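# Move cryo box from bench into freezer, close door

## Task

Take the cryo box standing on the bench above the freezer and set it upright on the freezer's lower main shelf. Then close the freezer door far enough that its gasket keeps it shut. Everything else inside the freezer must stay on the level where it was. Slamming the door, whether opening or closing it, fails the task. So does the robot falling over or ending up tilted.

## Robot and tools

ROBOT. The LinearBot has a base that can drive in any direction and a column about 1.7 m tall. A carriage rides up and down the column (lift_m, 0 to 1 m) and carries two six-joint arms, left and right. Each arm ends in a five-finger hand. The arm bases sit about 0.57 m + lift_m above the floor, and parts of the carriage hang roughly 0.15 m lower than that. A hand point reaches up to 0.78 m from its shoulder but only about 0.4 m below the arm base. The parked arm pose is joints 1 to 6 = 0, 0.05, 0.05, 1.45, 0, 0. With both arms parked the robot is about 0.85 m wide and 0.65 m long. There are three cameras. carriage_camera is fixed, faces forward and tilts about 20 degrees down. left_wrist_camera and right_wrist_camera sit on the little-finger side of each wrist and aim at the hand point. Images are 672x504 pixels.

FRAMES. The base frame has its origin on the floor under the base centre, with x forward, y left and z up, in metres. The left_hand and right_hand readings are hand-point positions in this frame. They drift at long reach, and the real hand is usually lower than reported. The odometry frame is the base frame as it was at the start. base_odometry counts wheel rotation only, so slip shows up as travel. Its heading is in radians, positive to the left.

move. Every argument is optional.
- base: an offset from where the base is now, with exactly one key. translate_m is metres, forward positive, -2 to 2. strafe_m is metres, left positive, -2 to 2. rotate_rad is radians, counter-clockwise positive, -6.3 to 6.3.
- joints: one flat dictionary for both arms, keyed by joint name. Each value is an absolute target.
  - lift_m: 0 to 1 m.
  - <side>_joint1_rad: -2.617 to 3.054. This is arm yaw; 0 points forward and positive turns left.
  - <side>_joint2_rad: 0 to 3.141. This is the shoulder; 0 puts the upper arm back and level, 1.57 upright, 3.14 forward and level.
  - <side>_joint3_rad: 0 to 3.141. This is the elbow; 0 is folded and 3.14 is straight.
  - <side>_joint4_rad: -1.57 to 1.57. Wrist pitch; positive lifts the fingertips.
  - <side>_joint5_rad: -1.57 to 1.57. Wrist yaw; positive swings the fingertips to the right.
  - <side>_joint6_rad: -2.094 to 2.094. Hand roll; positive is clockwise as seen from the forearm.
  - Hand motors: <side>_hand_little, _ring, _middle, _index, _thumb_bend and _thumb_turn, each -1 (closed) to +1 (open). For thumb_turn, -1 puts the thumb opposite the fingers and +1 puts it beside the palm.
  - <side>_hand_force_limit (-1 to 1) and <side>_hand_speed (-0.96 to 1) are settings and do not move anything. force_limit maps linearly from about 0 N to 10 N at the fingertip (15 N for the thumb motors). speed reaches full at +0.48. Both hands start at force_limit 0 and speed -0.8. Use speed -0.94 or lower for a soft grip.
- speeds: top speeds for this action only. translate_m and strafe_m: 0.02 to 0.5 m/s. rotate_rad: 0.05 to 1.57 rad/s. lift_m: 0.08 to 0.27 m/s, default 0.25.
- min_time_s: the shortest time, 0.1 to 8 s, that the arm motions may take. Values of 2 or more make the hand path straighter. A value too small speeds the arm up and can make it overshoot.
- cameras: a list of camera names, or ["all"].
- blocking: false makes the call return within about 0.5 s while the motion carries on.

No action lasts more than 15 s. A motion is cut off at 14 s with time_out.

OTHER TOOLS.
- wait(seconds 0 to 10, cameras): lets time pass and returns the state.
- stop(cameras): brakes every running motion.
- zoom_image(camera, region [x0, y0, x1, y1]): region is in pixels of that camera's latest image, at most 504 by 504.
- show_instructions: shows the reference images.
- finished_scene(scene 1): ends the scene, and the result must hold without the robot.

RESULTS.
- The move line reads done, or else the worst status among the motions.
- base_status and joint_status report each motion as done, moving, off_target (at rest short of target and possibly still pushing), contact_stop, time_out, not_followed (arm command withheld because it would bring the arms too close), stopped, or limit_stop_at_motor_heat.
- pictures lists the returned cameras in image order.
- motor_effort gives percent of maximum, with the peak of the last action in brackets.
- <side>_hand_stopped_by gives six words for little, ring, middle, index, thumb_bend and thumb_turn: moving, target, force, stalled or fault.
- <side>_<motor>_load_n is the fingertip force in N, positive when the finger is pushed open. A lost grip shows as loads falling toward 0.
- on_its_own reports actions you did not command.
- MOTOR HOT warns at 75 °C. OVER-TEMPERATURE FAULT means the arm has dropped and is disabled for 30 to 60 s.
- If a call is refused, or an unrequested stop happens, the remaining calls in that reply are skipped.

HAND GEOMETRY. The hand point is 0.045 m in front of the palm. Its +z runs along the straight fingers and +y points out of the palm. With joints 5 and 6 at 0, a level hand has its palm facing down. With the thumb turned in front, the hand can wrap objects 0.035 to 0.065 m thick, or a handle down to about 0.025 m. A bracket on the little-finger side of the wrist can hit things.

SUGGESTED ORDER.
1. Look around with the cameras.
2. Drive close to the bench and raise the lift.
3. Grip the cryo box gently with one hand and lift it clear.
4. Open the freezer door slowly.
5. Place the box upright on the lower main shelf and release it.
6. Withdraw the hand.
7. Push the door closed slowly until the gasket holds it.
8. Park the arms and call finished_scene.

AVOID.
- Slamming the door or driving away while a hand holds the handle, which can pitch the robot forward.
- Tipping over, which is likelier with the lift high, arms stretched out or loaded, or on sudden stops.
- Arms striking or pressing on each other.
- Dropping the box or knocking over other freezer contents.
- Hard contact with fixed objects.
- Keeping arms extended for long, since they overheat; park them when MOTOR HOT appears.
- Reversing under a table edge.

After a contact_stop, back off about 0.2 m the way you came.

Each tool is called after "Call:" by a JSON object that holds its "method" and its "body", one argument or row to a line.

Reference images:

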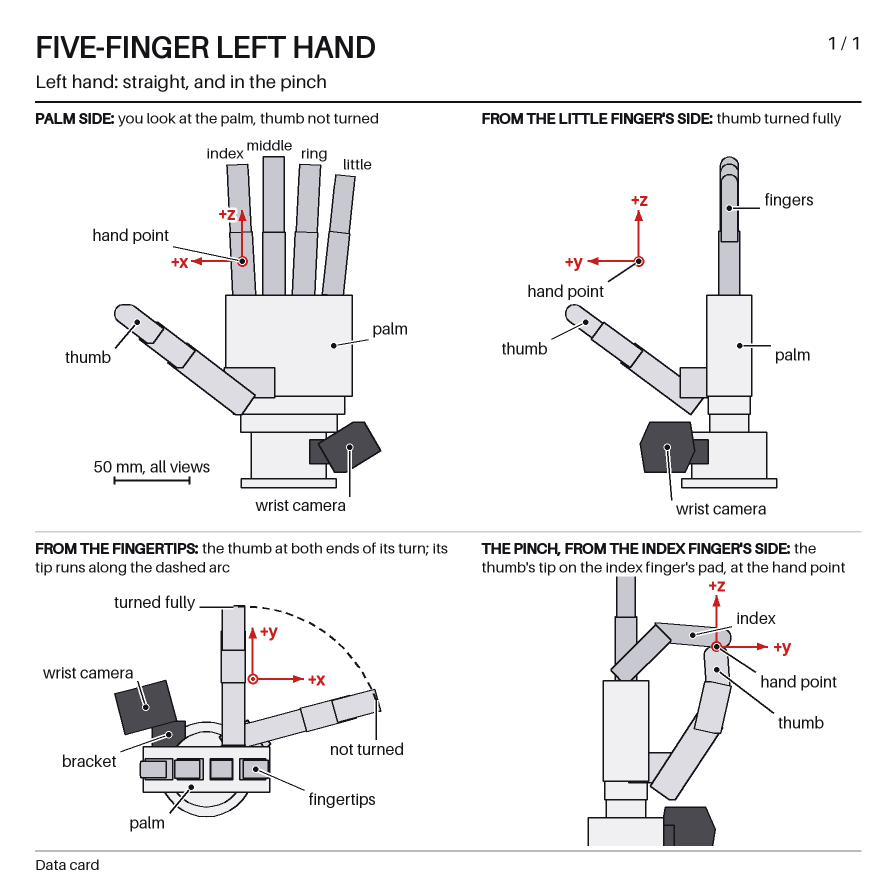

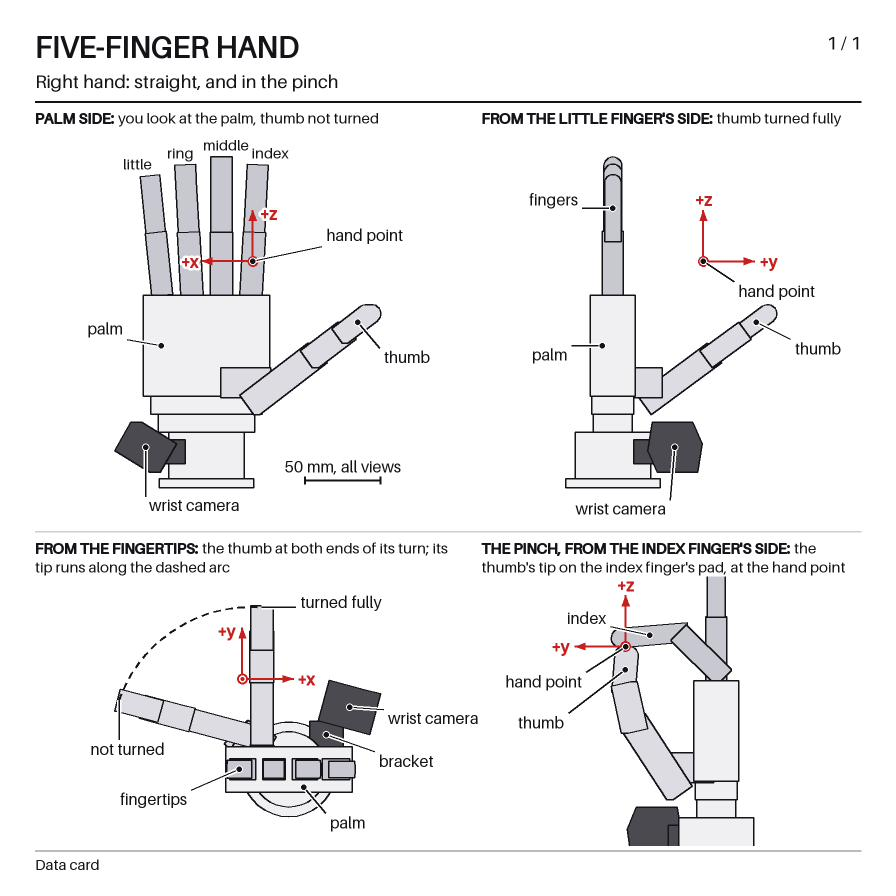

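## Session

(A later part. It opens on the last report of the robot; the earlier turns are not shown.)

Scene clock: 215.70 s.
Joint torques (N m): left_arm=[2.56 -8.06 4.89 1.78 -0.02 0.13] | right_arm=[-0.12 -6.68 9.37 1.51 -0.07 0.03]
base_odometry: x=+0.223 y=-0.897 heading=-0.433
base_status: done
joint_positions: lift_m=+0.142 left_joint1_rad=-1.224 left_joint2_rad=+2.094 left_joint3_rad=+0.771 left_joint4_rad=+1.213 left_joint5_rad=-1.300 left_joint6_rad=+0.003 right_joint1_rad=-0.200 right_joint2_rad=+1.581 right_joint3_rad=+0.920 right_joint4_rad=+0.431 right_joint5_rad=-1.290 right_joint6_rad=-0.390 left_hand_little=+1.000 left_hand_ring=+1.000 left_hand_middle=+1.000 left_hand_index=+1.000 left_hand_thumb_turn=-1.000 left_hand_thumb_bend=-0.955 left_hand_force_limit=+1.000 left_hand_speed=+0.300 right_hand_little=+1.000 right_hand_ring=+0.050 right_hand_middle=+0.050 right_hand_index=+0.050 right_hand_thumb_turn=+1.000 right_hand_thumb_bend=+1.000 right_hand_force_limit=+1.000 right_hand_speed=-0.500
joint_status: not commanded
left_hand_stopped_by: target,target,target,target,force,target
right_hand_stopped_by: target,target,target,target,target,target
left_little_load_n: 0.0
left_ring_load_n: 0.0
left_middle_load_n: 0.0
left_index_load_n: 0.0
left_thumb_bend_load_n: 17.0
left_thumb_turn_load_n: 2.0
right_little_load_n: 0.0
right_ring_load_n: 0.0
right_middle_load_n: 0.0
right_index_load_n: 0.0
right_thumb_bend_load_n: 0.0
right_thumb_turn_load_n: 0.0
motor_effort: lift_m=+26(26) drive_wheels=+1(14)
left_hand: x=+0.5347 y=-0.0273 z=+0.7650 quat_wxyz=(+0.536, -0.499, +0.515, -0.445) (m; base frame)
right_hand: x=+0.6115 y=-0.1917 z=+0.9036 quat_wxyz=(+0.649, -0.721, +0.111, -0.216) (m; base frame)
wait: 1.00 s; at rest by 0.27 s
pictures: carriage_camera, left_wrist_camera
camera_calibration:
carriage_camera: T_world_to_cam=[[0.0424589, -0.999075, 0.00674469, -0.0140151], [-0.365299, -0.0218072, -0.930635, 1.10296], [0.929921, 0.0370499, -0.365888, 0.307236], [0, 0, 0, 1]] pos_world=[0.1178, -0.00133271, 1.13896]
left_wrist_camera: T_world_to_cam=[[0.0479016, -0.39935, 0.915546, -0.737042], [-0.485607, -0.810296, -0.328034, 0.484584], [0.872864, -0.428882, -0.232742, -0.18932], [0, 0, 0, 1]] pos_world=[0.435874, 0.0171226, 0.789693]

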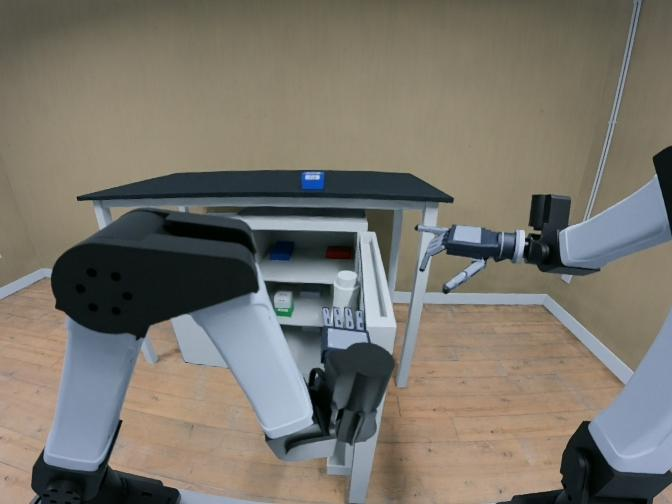

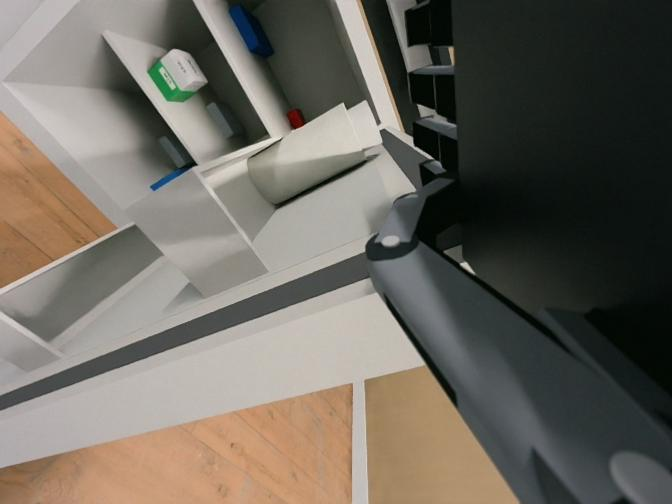

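Call:
{"method": "move", "body": {
  "cameras": ["all"]
}}

Scene clock: 216.57 s.
Joint torques (N m): left_arm=[2.54 -8.09 4.89 1.77 -0.02 0.13] | right_arm=[-0.14 -6.72 9.43 1.51 -0.07 0.05]
base_odometry: x=+0.223 y=-0.897 heading=-0.433
base_status: done
joint_positions: lift_m=+0.142 left_joint1_rad=-1.224 left_joint2_rad=+2.094 left_joint3_rad=+0.771 left_joint4_rad=+1.213 left_joint5_rad=-1.300 left_joint6_rad=+0.003 right_joint1_rad=-0.200 right_joint2_rad=+1.581 right_joint3_rad=+0.920 right_joint4_rad=+0.431 right_joint5_rad=-1.290 right_joint6_rad=-0.390 left_hand_little=+1.000 left_hand_ring=+1.000 left_hand_middle=+1.000 left_hand_index=+1.000 left_hand_thumb_turn=-1.000 left_hand_thumb_bend=-0.955 left_hand_force_limit=+1.000 left_hand_speed=+0.300 right_hand_little=+1.000 right_hand_ring=+0.050 right_hand_middle=+0.050 right_hand_index=+0.050 right_hand_thumb_turn=+1.000 right_hand_thumb_bend=+1.000 right_hand_force_limit=+1.000 right_hand_speed=-0.500
joint_status: not commanded
left_hand_stopped_by: target,target,target,target,force,target
right_hand_stopped_by: target,target,target,target,target,target
left_little_load_n: 0.0
left_ring_load_n: 0.0
left_middle_load_n: -0.5
left_index_load_n: 0.0
left_thumb_bend_load_n: 17.0
left_thumb_turn_load_n: 2.0
right_little_load_n: 0.0
right_ring_load_n: 0.0
right_middle_load_n: 0.0
right_index_load_n: 0.0
right_thumb_bend_load_n: 0.0
right_thumb_turn_load_n: -0.5
motor_effort: lift_m=+26(26) drive_wheels=+1(14)
left_hand: x=+0.5347 y=-0.0273 z=+0.7650 quat_wxyz=(+0.536, -0.499, +0.515, -0.445) (m; base frame)
right_hand: x=+0.6115 y=-0.1917 z=+0.9036 quat_wxyz=(+0.649, -0.721, +0.111, -0.216) (m; base frame)
pictures: carriage_camera, left_wrist_camera, right_wrist_camera
camera_calibration:
carriage_camera: T_world_to_cam=[[0.0424589, -0.999075, 0.00674469, -0.0140151], [-0.365299, -0.0218072, -0.930635, 1.10296], [0.929921, 0.0370499, -0.365888, 0.307236], [0, 0, 0, 1]] pos_world=[0.1178, -0.00133271, 1.13896]
left_wrist_camera: T_world_to_cam=[[0.0479016, -0.39935, 0.915546, -0.737042], [-0.485607, -0.810296, -0.328034, 0.484584], [0.872864, -0.428882, -0.232742, -0.18932], [0, 0, 0, 1]] pos_world=[0.435874, 0.0171226, 0.789693]
right_wrist_camera: T_world_to_cam=[[0.381243, -0.255073, -0.88859, 0.522457], [-0.92346, -0.150093, -0.353119, 0.850781], [-0.0433001, 0.955201, -0.292772, 0.586017], [0, 0, 0, 1]] pos_world=[0.611854, -0.298803, 0.936246]

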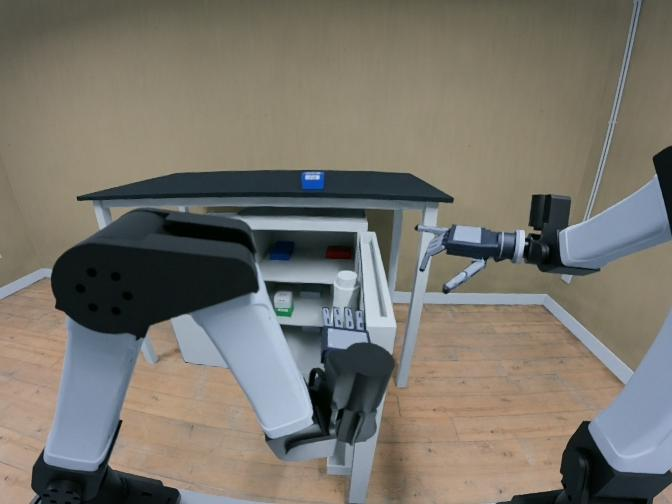

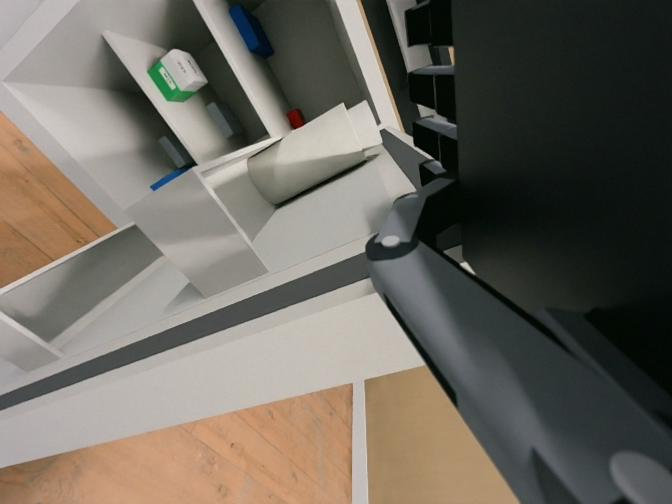

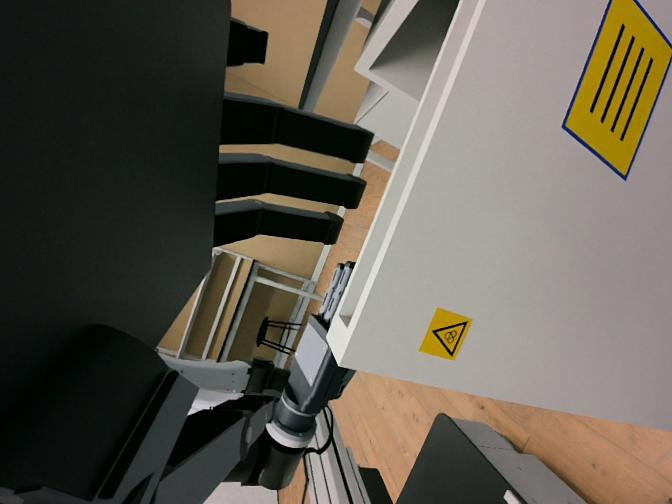

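Call:
{"method": "move", "body": {
  "base": {"strafe_m": 0.05},
  "speeds": {"strafe_m": 0.1},
  "cameras": ["all"]
}}

Scene clock: 217.83 s.
Joint torques (N m): left_arm=[0.8 -8.03 4.88 1.75 0.18 0.13] | right_arm=[-0.1 -6.65 9.43 1.52 -0.07 0.05]
move: done
base_odometry: x=+0.245 y=-0.851 heading=-0.433
base_status: done
joint_positions: lift_m=+0.142 left_joint1_rad=-1.207 left_joint2_rad=+2.094 left_joint3_rad=+0.771 left_joint4_rad=+1.214 left_joint5_rad=-1.318 left_joint6_rad=+0.003 right_joint1_rad=-0.200 right_joint2_rad=+1.581 right_joint3_rad=+0.920 right_joint4_rad=+0.431 right_joint5_rad=-1.289 right_joint6_rad=-0.390 left_hand_little=+1.000 left_hand_ring=+1.000 left_hand_middle=+1.000 left_hand_index=+1.000 left_hand_thumb_turn=-1.000 left_hand_thumb_bend=-0.955 left_hand_force_limit=+1.000 left_hand_speed=+0.300 right_hand_little=+1.000 right_hand_ring=+0.050 right_hand_middle=+0.050 right_hand_index=+0.050 right_hand_thumb_turn=+1.000 right_hand_thumb_bend=+1.000 right_hand_force_limit=+1.000 right_hand_speed=-0.500
joint_status: not commanded
left_hand_stopped_by: target,target,target,target,force,target
right_hand_stopped_by: target,target,target,target,target,target
left_little_load_n: 0.0
left_ring_load_n: 0.0
left_middle_load_n: 0.0
left_index_load_n: 0.0
left_thumb_bend_load_n: 17.0
left_thumb_turn_load_n: 2.0
right_little_load_n: 0.0
right_ring_load_n: 0.0
right_middle_load_n: 0.0
right_index_load_n: 0.0
right_thumb_bend_load_n: 0.0
right_thumb_turn_load_n: -0.5
motor_effort: lift_m=+26(26) drive_wheels=+1(11)
left_hand: x=+0.5405 y=-0.0185 z=+0.7655 quat_wxyz=(+0.544, -0.508, +0.506, -0.436) (m; base frame)
right_hand: x=+0.6116 y=-0.1917 z=+0.9036 quat_wxyz=(+0.649, -0.721, +0.111, -0.217) (m; base frame)
pictures: carriage_camera, left_wrist_camera, right_wrist_camera
camera_calibration:
carriage_camera: T_world_to_cam=[[0.0424589, -0.999075, 0.00674469, -0.0140151], [-0.365299, -0.0218072, -0.930635, 1.10296], [0.929921, 0.0370499, -0.365888, 0.307236], [0, 0, 0, 1]] pos_world=[0.1178, -0.00133271, 1.13896]
left_wrist_camera: T_world_to_cam=[[0.0598242, -0.397398, 0.915694, -0.740744], [-0.456649, -0.826615, -0.328905, 0.479364], [0.887633, -0.398475, -0.230923, -0.199469], [0, 0, 0, 1]] pos_world=[0.440271, 0.022396, 0.789898]
right_wrist_camera: T_world_to_cam=[[0.381147, -0.255345, -0.888553, 0.522399], [-0.923518, -0.149758, -0.353109, 0.850909], [-0.0429033, 0.955181, -0.292896, 0.585883], [0, 0, 0, 1]] pos_world=[0.611856, -0.298802, 0.936246]

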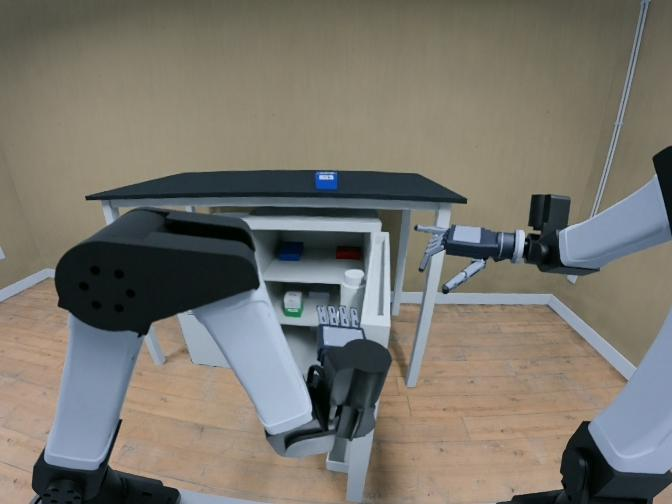

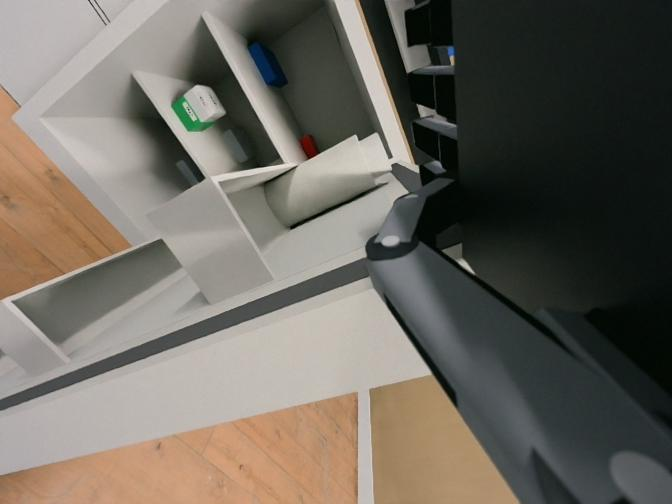

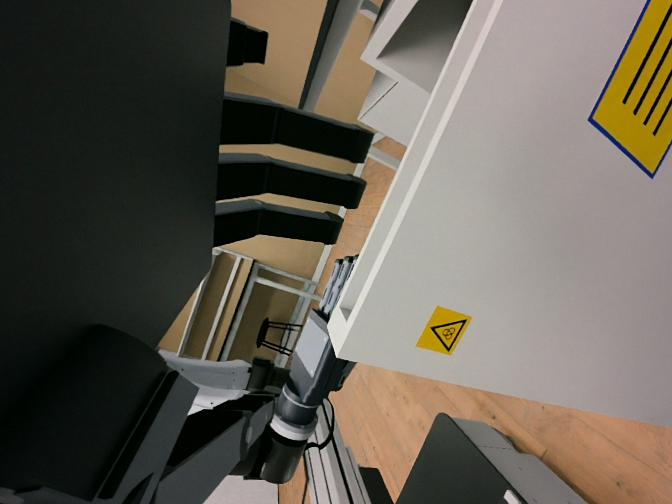

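Call:
{"method": "move", "body": {
  "base": {"strafe_m": 0.05},
  "speeds": {"strafe_m": 0.1},
  "cameras": ["all"]
}}

Call:
{"method": "wait", "body": {
  "seconds": 1,
  "cameras": ["carriage_camera", "right_wrist_camera"]
}}

Scene clock: 219.30 s.
Joint torques (N m): left_arm=[-0.65 -8.06 4.9 1.69 0.23 0.13] | right_arm=[-0.13 -6.75 9.4 1.52 -0.08 0.05]
move: done
base_odometry: x=+0.265 y=-0.806 heading=-0.433
base_status: done
joint_positions: lift_m=+0.142 left_joint1_rad=-1.193 left_joint2_rad=+2.094 left_joint3_rad=+0.771 left_joint4_rad=+1.217 left_joint5_rad=-1.323 left_joint6_rad=+0.003 right_joint1_rad=-0.200 right_joint2_rad=+1.581 right_joint3_rad=+0.920 right_joint4_rad=+0.431 right_joint5_rad=-1.289 right_joint6_rad=-0.390 left_hand_little=+1.000 left_hand_ring=+1.000 left_hand_middle=+1.000 left_hand_index=+1.000 left_hand_thumb_turn=-1.000 left_hand_thumb_bend=-0.955 left_hand_force_limit=+1.000 left_hand_speed=+0.300 right_hand_little=+1.000 right_hand_ring=+0.050 right_hand_middle=+0.050 right_hand_index=+0.050 right_hand_thumb_turn=+1.000 right_hand_thumb_bend=+1.000 right_hand_force_limit=+1.000 right_hand_speed=-0.500
joint_status: not commanded
left_hand_stopped_by: target,target,target,target,force,target
right_hand_stopped_by: target,target,target,target,target,target
left_little_load_n: 0.0
left_ring_load_n: 0.0
left_middle_load_n: 0.0
left_index_load_n: 0.0
left_thumb_bend_load_n: 17.5
left_thumb_turn_load_n: 2.0
right_little_load_n: 0.0
right_ring_load_n: 0.0
right_middle_load_n: 0.0
right_index_load_n: 0.0
right_thumb_bend_load_n: 0.0
right_thumb_turn_load_n: -0.5
motor_effort: lift_m=+26(26) drive_wheels=+2(12)
left_hand: x=+0.5453 y=-0.0132 z=+0.7661 quat_wxyz=(+0.548, -0.513, +0.500, -0.432) (m; base frame)
right_hand: x=+0.6117 y=-0.1919 z=+0.9036 quat_wxyz=(+0.649, -0.721, +0.111, -0.217) (m; base frame)
pictures: carriage_camera, left_wrist_camera, right_wrist_camera
camera_calibration:
carriage_camera: T_world_to_cam=[[0.0424589, -0.999075, 0.00674469, -0.0140151], [-0.365299, -0.0218072, -0.930635, 1.10296], [0.929921, 0.0370499, -0.365888, 0.307236], [0, 0, 0, 1]] pos_world=[0.1178, -0.00133271, 1.13896]
left_wrist_camera: T_world_to_cam=[[0.0659171, -0.393376, 0.917012, -0.743749], [-0.439858, -0.836356, -0.327159, 0.475531], [0.895645, -0.38179, -0.22816, -0.207708], [0, 0, 0, 1]] pos_world=[0.444225, 0.0258401, 0.79021]
right_wrist_camera: T_world_to_cam=[[0.380877, -0.255728, -0.888558, 0.522404], [-0.923662, -0.149095, -0.353014, 0.851079], [-0.042204, 0.955183, -0.292994, 0.585736], [0, 0, 0, 1]] pos_world=[0.611859, -0.298999, 0.936246]

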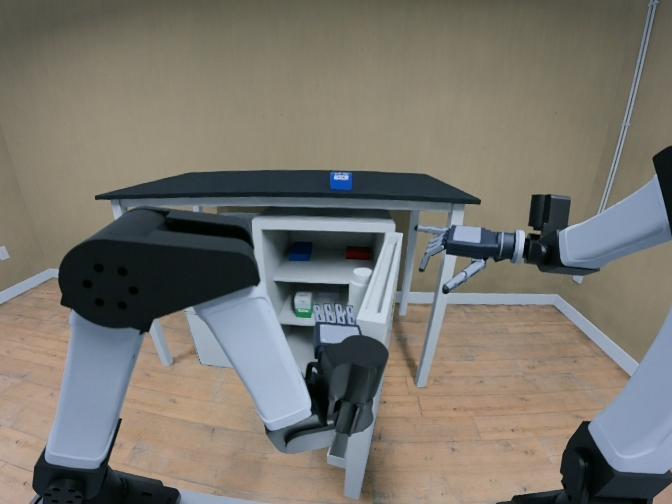

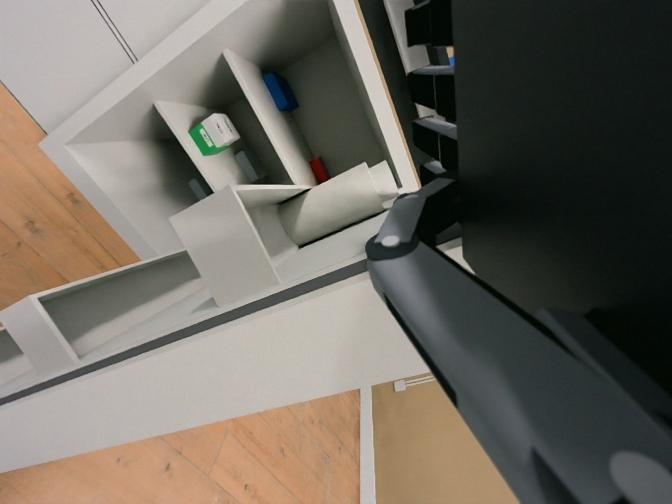

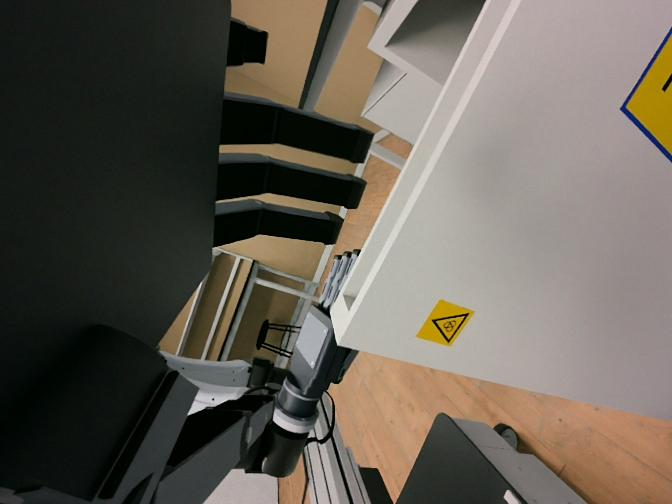

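Scene clock: 220.30 s.
Joint torques (N m): left_arm=[-0.66 -8.05 4.86 1.7 0.22 0.12] | right_arm=[-0.16 -6.72 9.36 1.53 -0.09 0.05]
base_odometry: x=+0.265 y=-0.806 heading=-0.433
base_status: done
joint_positions: lift_m=+0.142 left_joint1_rad=-1.193 left_joint2_rad=+2.094 left_joint3_rad=+0.771 left_joint4_rad=+1.217 left_joint5_rad=-1.322 left_joint6_rad=+0.003 right_joint1_rad=-0.200 right_joint2_rad=+1.581 right_joint3_rad=+0.920 right_joint4_rad=+0.431 right_joint5_rad=-1.289 right_joint6_rad=-0.390 left_hand_little=+1.000 left_hand_ring=+1.000 left_hand_middle=+1.000 left_hand_index=+1.000 left_hand_thumb_turn=-1.000 left_hand_thumb_bend=-0.955 left_hand_force_limit=+1.000 left_hand_speed=+0.300 right_hand_little=+1.000 right_hand_ring=+0.050 right_hand_middle=+0.050 right_hand_index=+0.050 right_hand_thumb_turn=+1.000 right_hand_thumb_bend=+1.000 right_hand_force_limit=+1.000 right_hand_speed=-0.500
joint_status: not commanded
left_hand_stopped_by: target,target,target,target,force,target
right_hand_stopped_by: target,target,target,target,target,target
left_little_load_n: 0.0
left_ring_load_n: 0.0
left_middle_load_n: 0.0
left_index_load_n: 0.0
left_thumb_bend_load_n: 17.0
left_thumb_turn_load_n: 1.5
right_little_load_n: 0.0
right_ring_load_n: 0.0
right_middle_load_n: 0.0
right_index_load_n: 0.0
right_thumb_bend_load_n: 0.0
right_thumb_turn_load_n: -0.5
motor_effort: lift_m=+26(26) drive_wheels=+1(12)
left_hand: x=+0.5453 y=-0.0133 z=+0.7660 quat_wxyz=(+0.548, -0.513, +0.500, -0.432) (m; base frame)
right_hand: x=+0.6117 y=-0.1919 z=+0.9036 quat_wxyz=(+0.649, -0.721, +0.111, -0.217) (m; base frame)
wait: 1.00 s; at rest by 0.27 s
pictures: carriage_camera, right_wrist_camera
camera_calibration:
carriage_camera: T_world_to_cam=[[0.0424589, -0.999075, 0.00674469, -0.0140151], [-0.365299, -0.0218072, -0.930635, 1.10296], [0.929921, 0.0370499, -0.365888, 0.307236], [0, 0, 0, 1]] pos_world=[0.1178, -0.00133271, 1.13896]
right_wrist_camera: T_world_to_cam=[[0.380877, -0.255728, -0.888558, 0.522404], [-0.923662, -0.149095, -0.353014, 0.851079], [-0.042204, 0.955183, -0.292994, 0.585736], [0, 0, 0, 1]] pos_world=[0.611859, -0.298999, 0.936246]

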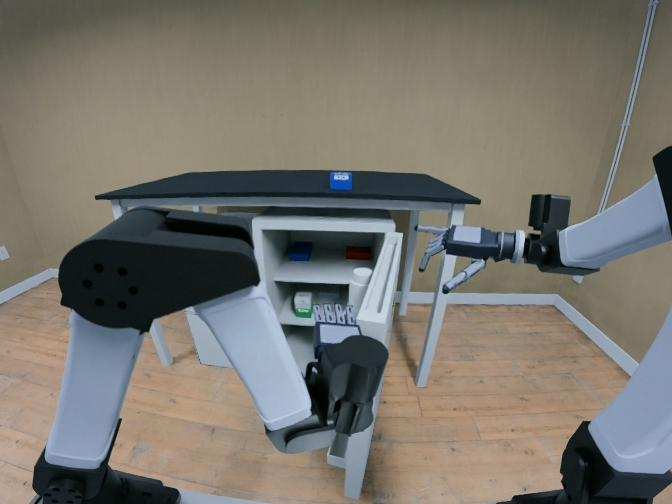

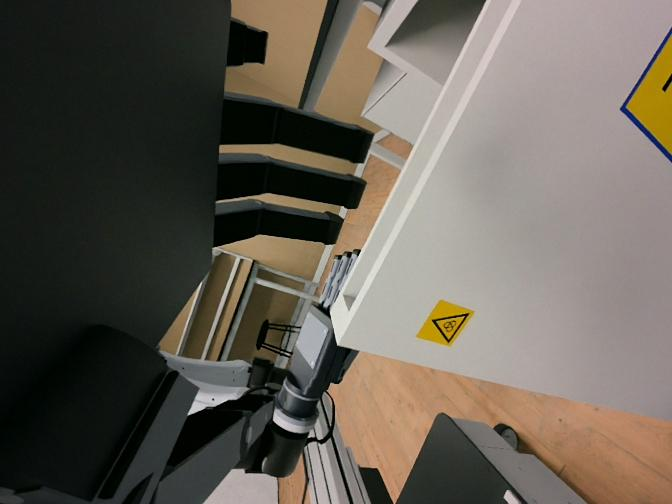

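Call:
{"method": "move", "body": {
  "base": {"strafe_m": -0.13},
  "speeds": {"strafe_m": 0.1},
  "cameras": ["carriage_camera"]
}}

Call:
{"method": "move", "body": {
  "base": {"strafe_m": -0.1},
  "speeds": {"strafe_m": 0.1},
  "cameras": ["all"]
}}

Scene clock: 222.73 s.
Joint torques (N m): left_arm=[2.82 -8.08 4.9 1.68 0.02 0.13] | right_arm=[-0.03 -6.64 9.42 1.53 -0.08 0.05]
move: done
base_odometry: x=+0.211 y=-0.924 heading=-0.433
base_status: done
joint_positions: lift_m=+0.142 left_joint1_rad=-1.227 left_joint2_rad=+2.094 left_joint3_rad=+0.771 left_joint4_rad=+1.221 left_joint5_rad=-1.303 left_joint6_rad=+0.003 right_joint1_rad=-0.201 right_joint2_rad=+1.581 right_joint3_rad=+0.920 right_joint4_rad=+0.431 right_joint5_rad=-1.288 right_joint6_rad=-0.390 left_hand_little=+1.000 left_hand_ring=+1.000 left_hand_middle=+1.000 left_hand_index=+1.000 left_hand_thumb_turn=-1.000 left_hand_thumb_bend=-0.955 left_hand_force_limit=+1.000 left_hand_speed=+0.300 right_hand_little=+1.000 right_hand_ring=+0.050 right_hand_middle=+0.050 right_hand_index=+0.050 right_hand_thumb_turn=+1.000 right_hand_thumb_bend=+1.000 right_hand_force_limit=+1.000 right_hand_speed=-0.500
joint_status: not commanded
left_hand_stopped_by: target,target,target,target,force,target
right_hand_stopped_by: target,target,target,target,target,target
left_little_load_n: 0.0
left_ring_load_n: -0.5
left_middle_load_n: 0.0
left_index_load_n: -0.5
left_thumb_bend_load_n: 17.0
left_thumb_turn_load_n: 2.0
right_little_load_n: 0.0
right_ring_load_n: 0.0
right_middle_load_n: 0.0
right_index_load_n: 0.0
right_thumb_bend_load_n: 0.0
right_thumb_turn_load_n: -0.5
motor_effort: lift_m=+26(26) drive_wheels=-2(10)
left_hand: x=+0.5339 y=-0.0282 z=+0.7662 quat_wxyz=(+0.535, -0.500, +0.513, -0.447) (m; base frame)
right_hand: x=+0.6119 y=-0.1922 z=+0.9036 quat_wxyz=(+0.649, -0.721, +0.111, -0.217) (m; base frame)
pictures: carriage_camera
camera_calibration:
carriage_camera: T_world_to_cam=[[0.0424589, -0.999075, 0.00674469, -0.0140151], [-0.365299, -0.0218072, -0.930635, 1.10296], [0.929921, 0.0370499, -0.365888, 0.307236], [0, 0, 0, 1]] pos_world=[0.1178, -0.00133271, 1.13896]

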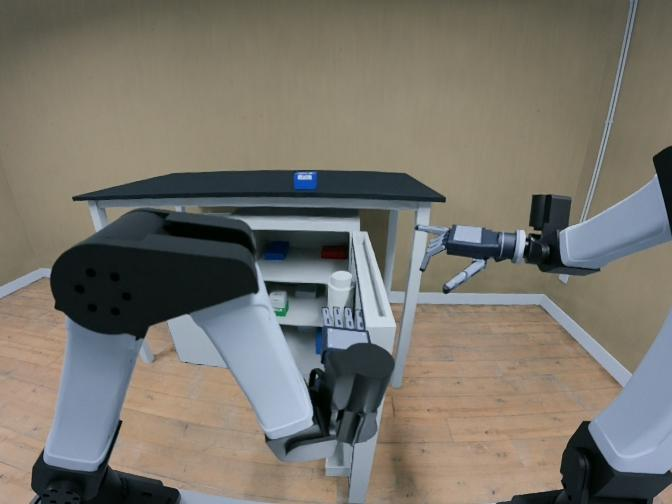

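Scene clock: 224.43 s.
Joint torques (N m): left_arm=[-0.34 -8.08 4.88 1.69 0.2 0.13] | right_arm=[-0.1 -6.65 9.44 1.53 -0.09 0.04]
move: done
base_odometry: x=+0.169 y=-1.015 heading=-0.433
base_status: done
joint_positions: lift_m=+0.142 left_joint1_rad=-1.196 left_joint2_rad=+2.094 left_joint3_rad=+0.771 left_joint4_rad=+1.219 left_joint5_rad=-1.318 left_joint6_rad=+0.003 right_joint1_rad=-0.201 right_joint2_rad=+1.581 right_joint3_rad=+0.920 right_joint4_rad=+0.431 right_joint5_rad=-1.288 right_joint6_rad=-0.390 left_hand_little=+1.000 left_hand_ring=+1.000 left_hand_middle=+1.000 left_hand_index=+1.000 left_hand_thumb_turn=-1.000 left_hand_thumb_bend=-0.955 left_hand_force_limit=+1.000 left_hand_speed=+0.300 right_hand_little=+1.000 right_hand_ring=+0.050 right_hand_middle=+0.050 right_hand_index=+0.050 right_hand_thumb_turn=+1.000 right_hand_thumb_bend=+1.000 right_hand_force_limit=+1.000 right_hand_speed=-0.500
joint_status: not commanded
left_hand_stopped_by: target,target,target,target,force,target
right_hand_stopped_by: target,target,target,target,target,target
left_little_load_n: 0.0
left_ring_load_n: -0.5
left_middle_load_n: -0.5
left_index_load_n: -0.5
left_thumb_bend_load_n: 17.0
left_thumb_turn_load_n: 2.0
right_little_load_n: 0.0
right_ring_load_n: 0.0
right_middle_load_n: 0.0
right_index_load_n: 0.0
right_thumb_bend_load_n: 0.5
right_thumb_turn_load_n: 0.0
motor_effort: lift_m=+26(26) drive_wheels=-3(11)
left_hand: x=+0.5442 y=-0.0153 z=+0.7661 quat_wxyz=(+0.546, -0.511, +0.502, -0.434) (m; base frame)
right_hand: x=+0.6119 y=-0.1922 z=+0.9035 quat_wxyz=(+0.649, -0.721, +0.112, -0.217) (m; base frame)
pictures: carriage_camera, left_wrist_camera, right_wrist_camera
camera_calibration:
carriage_camera: T_world_to_cam=[[0.0424589, -0.999075, 0.00674469, -0.0140151], [-0.365299, -0.0218072, -0.930635, 1.10296], [0.929921, 0.0370499, -0.365888, 0.307236], [0, 0, 0, 1]] pos_world=[0.1178, -0.00133271, 1.13896]
left_wrist_camera: T_world_to_cam=[[0.062742, -0.392793, 0.917484, -0.743157], [-0.446551, -0.833191, -0.326168, 0.47626], [0.892556, -0.389239, -0.227678, -0.206263], [0, 0, 0, 1]] pos_world=[0.443402, 0.0246228, 0.790214]
right_wrist_camera: T_world_to_cam=[[0.38052, -0.256381, -0.888523, 0.522278], [-0.923872, -0.147787, -0.353015, 0.851653], [-0.0408059, 0.955211, -0.293099, 0.585273], [0, 0, 0, 1]] pos_world=[0.611964, -0.299294, 0.936245]

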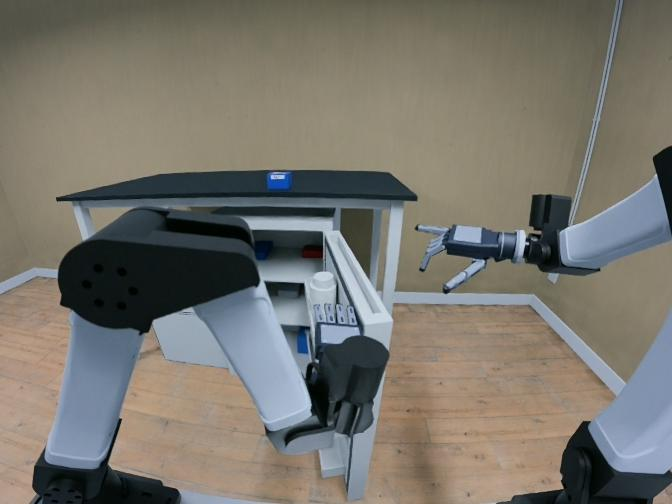

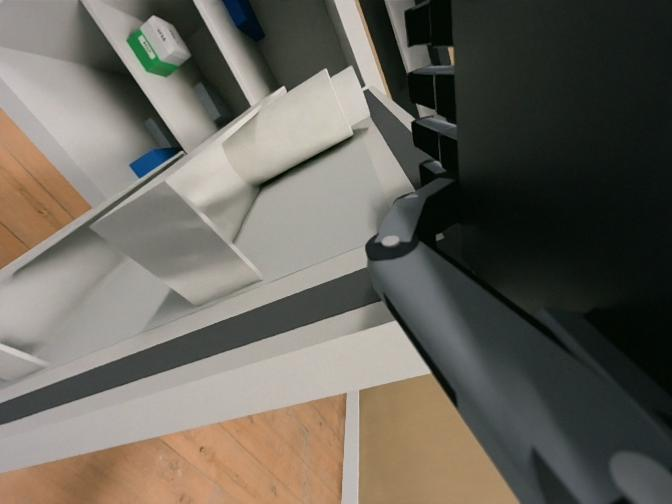

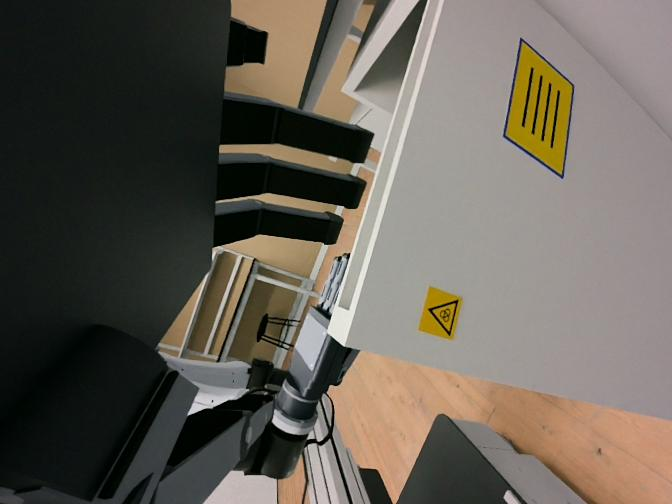

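Call:
{"method": "move", "body": {
  "base": {"strafe_m": 0.05},
  "speeds": {"strafe_m": 0.1},
  "cameras": ["all"]
}}

Scene clock: 225.80 s.
Joint torques (N m): left_arm=[-0.49 -8.06 4.88 1.68 0.2 0.13] | right_arm=[-0.06 -6.69 9.4 1.52 -0.1 0.04]
move: done
base_odometry: x=+0.190 y=-0.969 heading=-0.433
base_status: done
joint_positions: lift_m=+0.142 left_joint1_rad=-1.194 left_joint2_rad=+2.094 left_joint3_rad=+0.771 left_joint4_rad=+1.219 left_joint5_rad=-1.321 left_joint6_rad=+0.003 right_joint1_rad=-0.200 right_joint2_rad=+1.581 right_joint3_rad=+0.920 right_joint4_rad=+0.431 right_joint5_rad=-1.288 right_joint6_rad=-0.390 left_hand_little=+1.000 left_hand_ring=+1.000 left_hand_middle=+1.000 left_hand_index=+1.000 left_hand_thumb_turn=-1.000 left_hand_thumb_bend=-0.955 left_hand_force_limit=+1.000 left_hand_speed=+0.300 right_hand_little=+1.000 right_hand_ring=+0.050 right_hand_middle=+0.050 right_hand_index=+0.050 right_hand_thumb_turn=+1.000 right_hand_thumb_bend=+1.000 right_hand_force_limit=+1.000 right_hand_speed=-0.500
joint_status: not commanded
left_hand_stopped_by: target,target,target,target,force,target
right_hand_stopped_by: target,target,target,target,target,target
left_little_load_n: 0.0
left_ring_load_n: 0.0
left_middle_load_n: 0.0
left_index_load_n: 0.0
left_thumb_bend_load_n: 17.0
left_thumb_turn_load_n: 2.0
right_little_load_n: 0.0
right_ring_load_n: 0.0
right_middle_load_n: 0.0
right_index_load_n: 0.0
right_thumb_bend_load_n: 0.0
right_thumb_turn_load_n: 0.0
motor_effort: lift_m=+26(26) drive_wheels=+0(12)
left_hand: x=+0.5449 y=-0.0142 z=+0.7662 quat_wxyz=(+0.547, -0.512, +0.500, -0.433) (m; base frame)
right_hand: x=+0.6119 y=-0.1920 z=+0.9035 quat_wxyz=(+0.649, -0.721, +0.111, -0.217) (m; base frame)
pictures: carriage_camera, left_wrist_camera, right_wrist_camera
camera_calibration:
carriage_camera: T_world_to_cam=[[0.0424589, -0.999075, 0.00674469, -0.0140151], [-0.365299, -0.0218072, -0.930635, 1.10296], [0.929921, 0.0370499, -0.365888, 0.307236], [0, 0, 0, 1]] pos_world=[0.1178, -0.00133271, 1.13896]
left_wrist_camera: T_world_to_cam=[[0.0642094, -0.392301, 0.917593, -0.743792], [-0.442632, -0.83529, -0.326141, 0.475322], [0.894402, -0.385215, -0.227279, -0.207697], [0, 0, 0, 1]] pos_world=[0.443915, 0.025233, 0.790315]
right_wrist_camera: T_world_to_cam=[[0.380614, -0.256342, -0.888494, 0.522255], [-0.92382, -0.148112, -0.353015, 0.851552], [-0.0411043, 0.955171, -0.293188, 0.585337], [0, 0, 0, 1]] pos_world=[0.611963, -0.299095, 0.936245]

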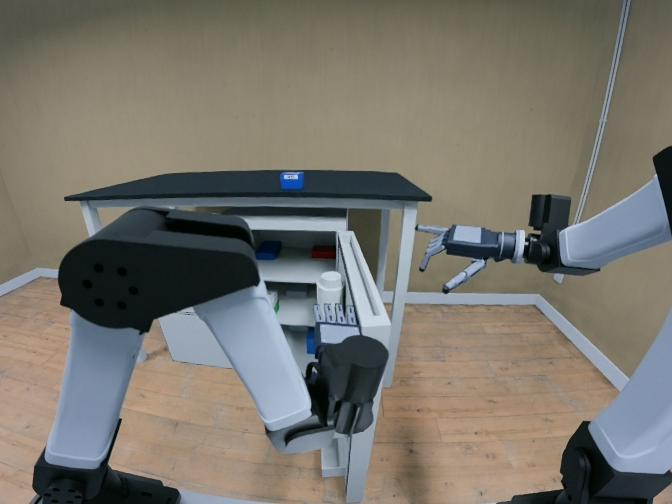

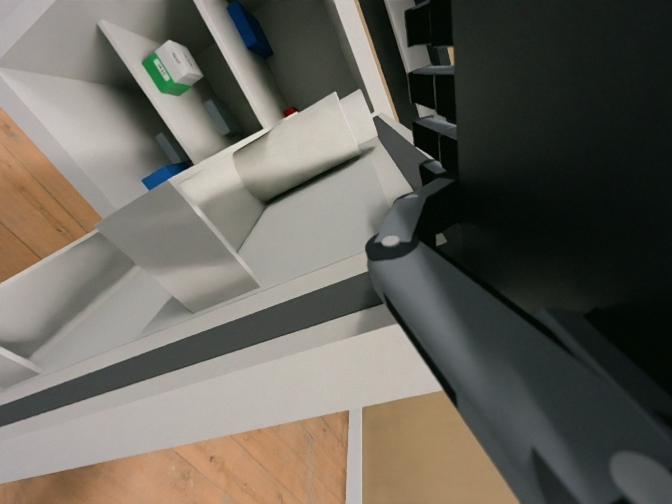

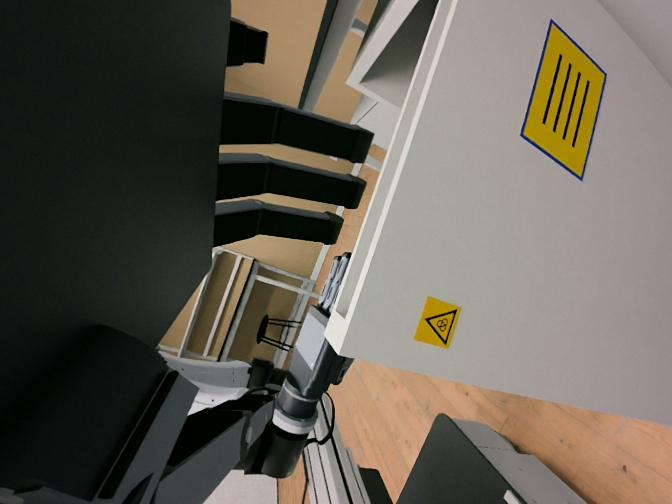

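Call:
{"method": "zoom_image", "body": {
  "camera": "right_wrist_camera",
  "region": [120, 200, 560, 504]
}}

Scaled by 1.145 from the camera's 672x504 image, which has a finer 960x720 frame.

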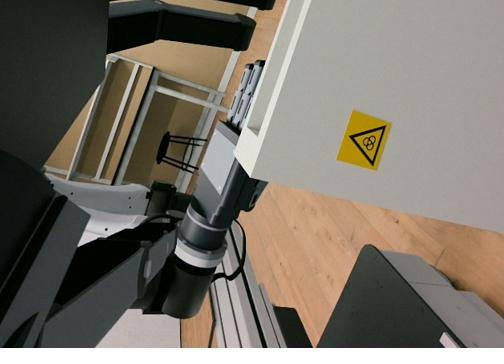

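Call:
{"method": "move", "body": {
  "joints": {"right_joint3_rad": 1.15, "right_joint4_rad": 0.8, "right_hand_index": 1, "right_hand_middle": 1, "right_hand_ring": 1}
}}

Call:
{"method": "move", "body": {
  "joints": {"right_joint1_rad": 0, "right_joint2_rad": 0.4, "right_joint3_rad": 0.3, "right_joint4_rad": 1.3, "right_joint5_rad": 0, "right_joint6_rad": 0},
  "cameras": ["all"]
}}

Scene clock: 233.80 s.
Joint torques (N m): left_arm=[-0.5 -8.03 4.88 1.69 0.2 0.13] | right_arm=[-0.06 -6.82 9.06 1.46 0.27 0.04]
move: done
base_odometry: x=+0.190 y=-0.969 heading=-0.433
base_status: not commanded
joint_positions: lift_m=+0.142 left_joint1_rad=-1.194 left_joint2_rad=+2.094 left_joint3_rad=+0.771 left_joint4_rad=+1.219 left_joint5_rad=-1.320 left_joint6_rad=+0.003 right_joint1_rad=-0.200 right_joint2_rad=+1.581 right_joint3_rad=+1.126 right_joint4_rad=+0.788 right_joint5_rad=-1.287 right_joint6_rad=-0.390 left_hand_little=+1.000 left_hand_ring=+1.000 left_hand_middle=+1.000 left_hand_index=+1.000 left_hand_thumb_turn=-1.000 left_hand_thumb_bend=-0.955 left_hand_force_limit=+1.000 left_hand_speed=+0.300 right_hand_little=+1.000 right_hand_ring=+1.000 right_hand_middle=+1.000 right_hand_index=+1.000 right_hand_thumb_turn=+1.000 right_hand_thumb_bend=+1.000 right_hand_force_limit=+1.000 right_hand_speed=-0.500
joint_status: all done
left_hand_stopped_by: target,target,target,target,force,target
right_hand_stopped_by: target,target,target,target,target,target
left_little_load_n: 0.0
left_ring_load_n: 0.0
left_middle_load_n: 0.0
left_index_load_n: 0.0
left_thumb_bend_load_n: 17.0
left_thumb_turn_load_n: 1.5
right_little_load_n: 0.0
right_ring_load_n: 0.0
right_middle_load_n: -0.5
right_index_load_n: 0.0
right_thumb_bend_load_n: 0.0
right_thumb_turn_load_n: 0.0
motor_effort: lift_m=+26(26) drive_wheels=+0(1)
left_hand: x=+0.5449 y=-0.0143 z=+0.7662 quat_wxyz=(+0.547, -0.512, +0.500, -0.433) (m; base frame)
right_hand: x=+0.6609 y=-0.2019 z=+1.0226 quat_wxyz=(+0.614, -0.669, -0.081, -0.411) (m; base frame)
pictures: none

Scene clock: 235.60 s.
Joint torques (N m): left_arm=[-0.54 -8.06 4.88 1.68 0.19 0.13] | right_arm=[0.53 1.95 4.86 0.59 0.14 0.26]
move: done
base_odometry: x=+0.190 y=-0.969 heading=-0.433
base_status: not commanded
joint_positions: lift_m=+0.142 left_joint1_rad=-1.194 left_joint2_rad=+2.094 left_joint3_rad=+0.771 left_joint4_rad=+1.219 left_joint5_rad=-1.320 left_joint6_rad=+0.003 right_joint1_rad=-0.007 right_joint2_rad=+0.403 right_joint3_rad=+0.311 right_joint4_rad=+1.290 right_joint5_rad=-0.015 right_joint6_rad=-0.015 left_hand_little=+1.000 left_hand_ring=+1.000 left_hand_middle=+1.000 left_hand_index=+1.000 left_hand_thumb_turn=-1.000 left_hand_thumb_bend=-0.955 left_hand_force_limit=+1.000 left_hand_speed=+0.300 right_hand_little=+1.000 right_hand_ring=+1.000 right_hand_middle=+1.000 right_hand_index=+1.000 right_hand_thumb_turn=+1.000 right_hand_thumb_bend=+1.000 right_hand_force_limit=+1.000 right_hand_speed=-0.500
joint_status: all done
left_hand_stopped_by: target,target,target,target,force,target
right_hand_stopped_by: target,target,target,target,target,target
left_little_load_n: 0.0
left_ring_load_n: 0.0
left_middle_load_n: 0.0
left_index_load_n: 0.0
left_thumb_bend_load_n: 17.0
left_thumb_turn_load_n: 2.0
right_little_load_n: 0.0
right_ring_load_n: 0.0
right_middle_load_n: 0.0
right_index_load_n: 0.0
right_thumb_bend_load_n: 0.0
right_thumb_turn_load_n: 0.0
motor_effort: lift_m=+26(26) drive_wheels=+1(1)
left_hand: x=+0.5449 y=-0.0144 z=+0.7663 quat_wxyz=(+0.547, -0.512, +0.500, -0.434) (m; base frame)
right_hand: x=+0.4054 y=-0.2735 z=+1.2040 quat_wxyz=(+0.688, -0.137, +0.125, -0.701) (m; base frame)
pictures: carriage_camera, left_wrist_camera, right_wrist_camera
camera_calibration:
carriage_camera: T_world_to_cam=[[0.0424589, -0.999075, 0.00674469, -0.0140151], [-0.365299, -0.0218072, -0.930635, 1.10296], [0.929921, 0.0370499, -0.365888, 0.307236], [0, 0, 0, 1]] pos_world=[0.1178, -0.00133271, 1.13896]
left_wrist_camera: T_world_to_cam=[[0.0637133, -0.392018, 0.917749, -0.743743], [-0.443549, -0.834919, -0.325844, 0.475399], [0.893983, -0.386306, -0.227075, -0.207681], [0, 0, 0, 1]] pos_world=[0.443912, 0.0251306, 0.790316]
right_wrist_camera: T_world_to_cam=[[0.885169, -0.318846, -0.338842, -0.0364912], [0.0553337, 0.795241, -0.603763, 0.917765], [0.461968, 0.515682, 0.721566, -0.803032], [0, 0, 0, 1]] pos_world=[0.352493, -0.327371, 1.12119]

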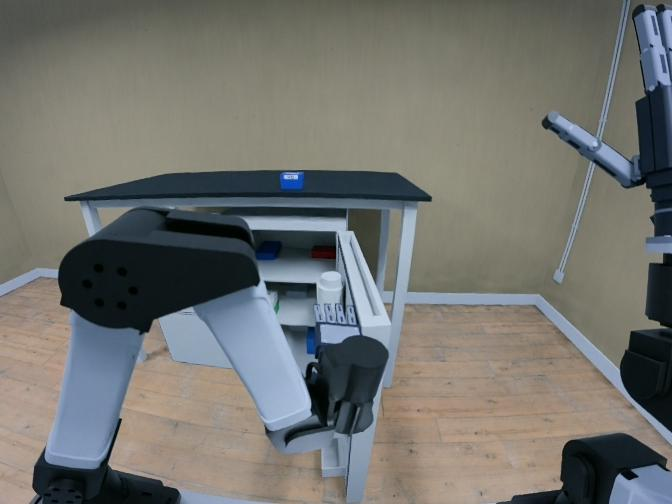

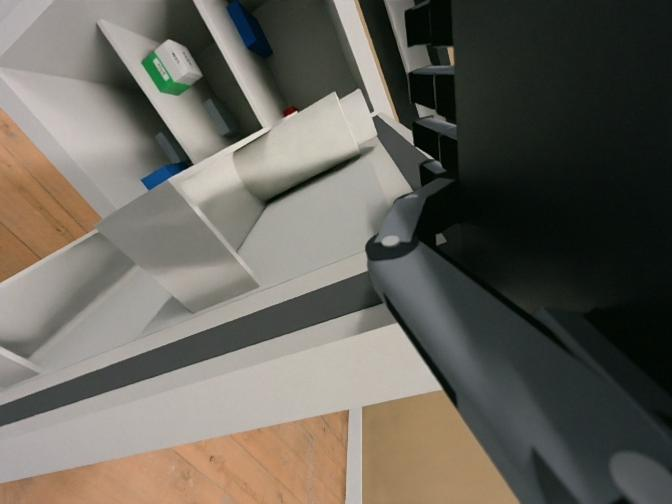

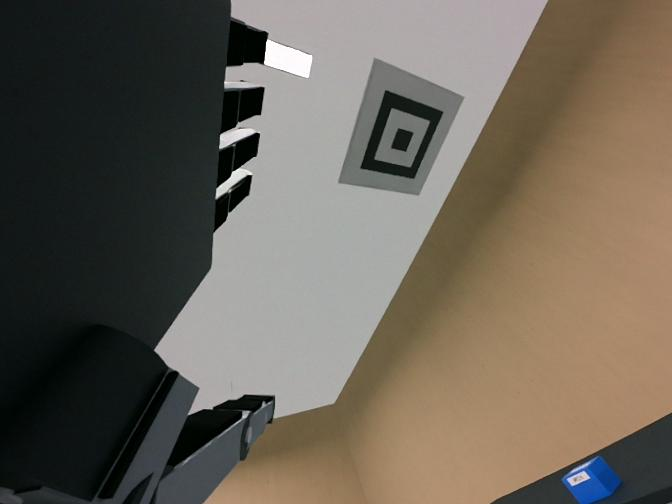

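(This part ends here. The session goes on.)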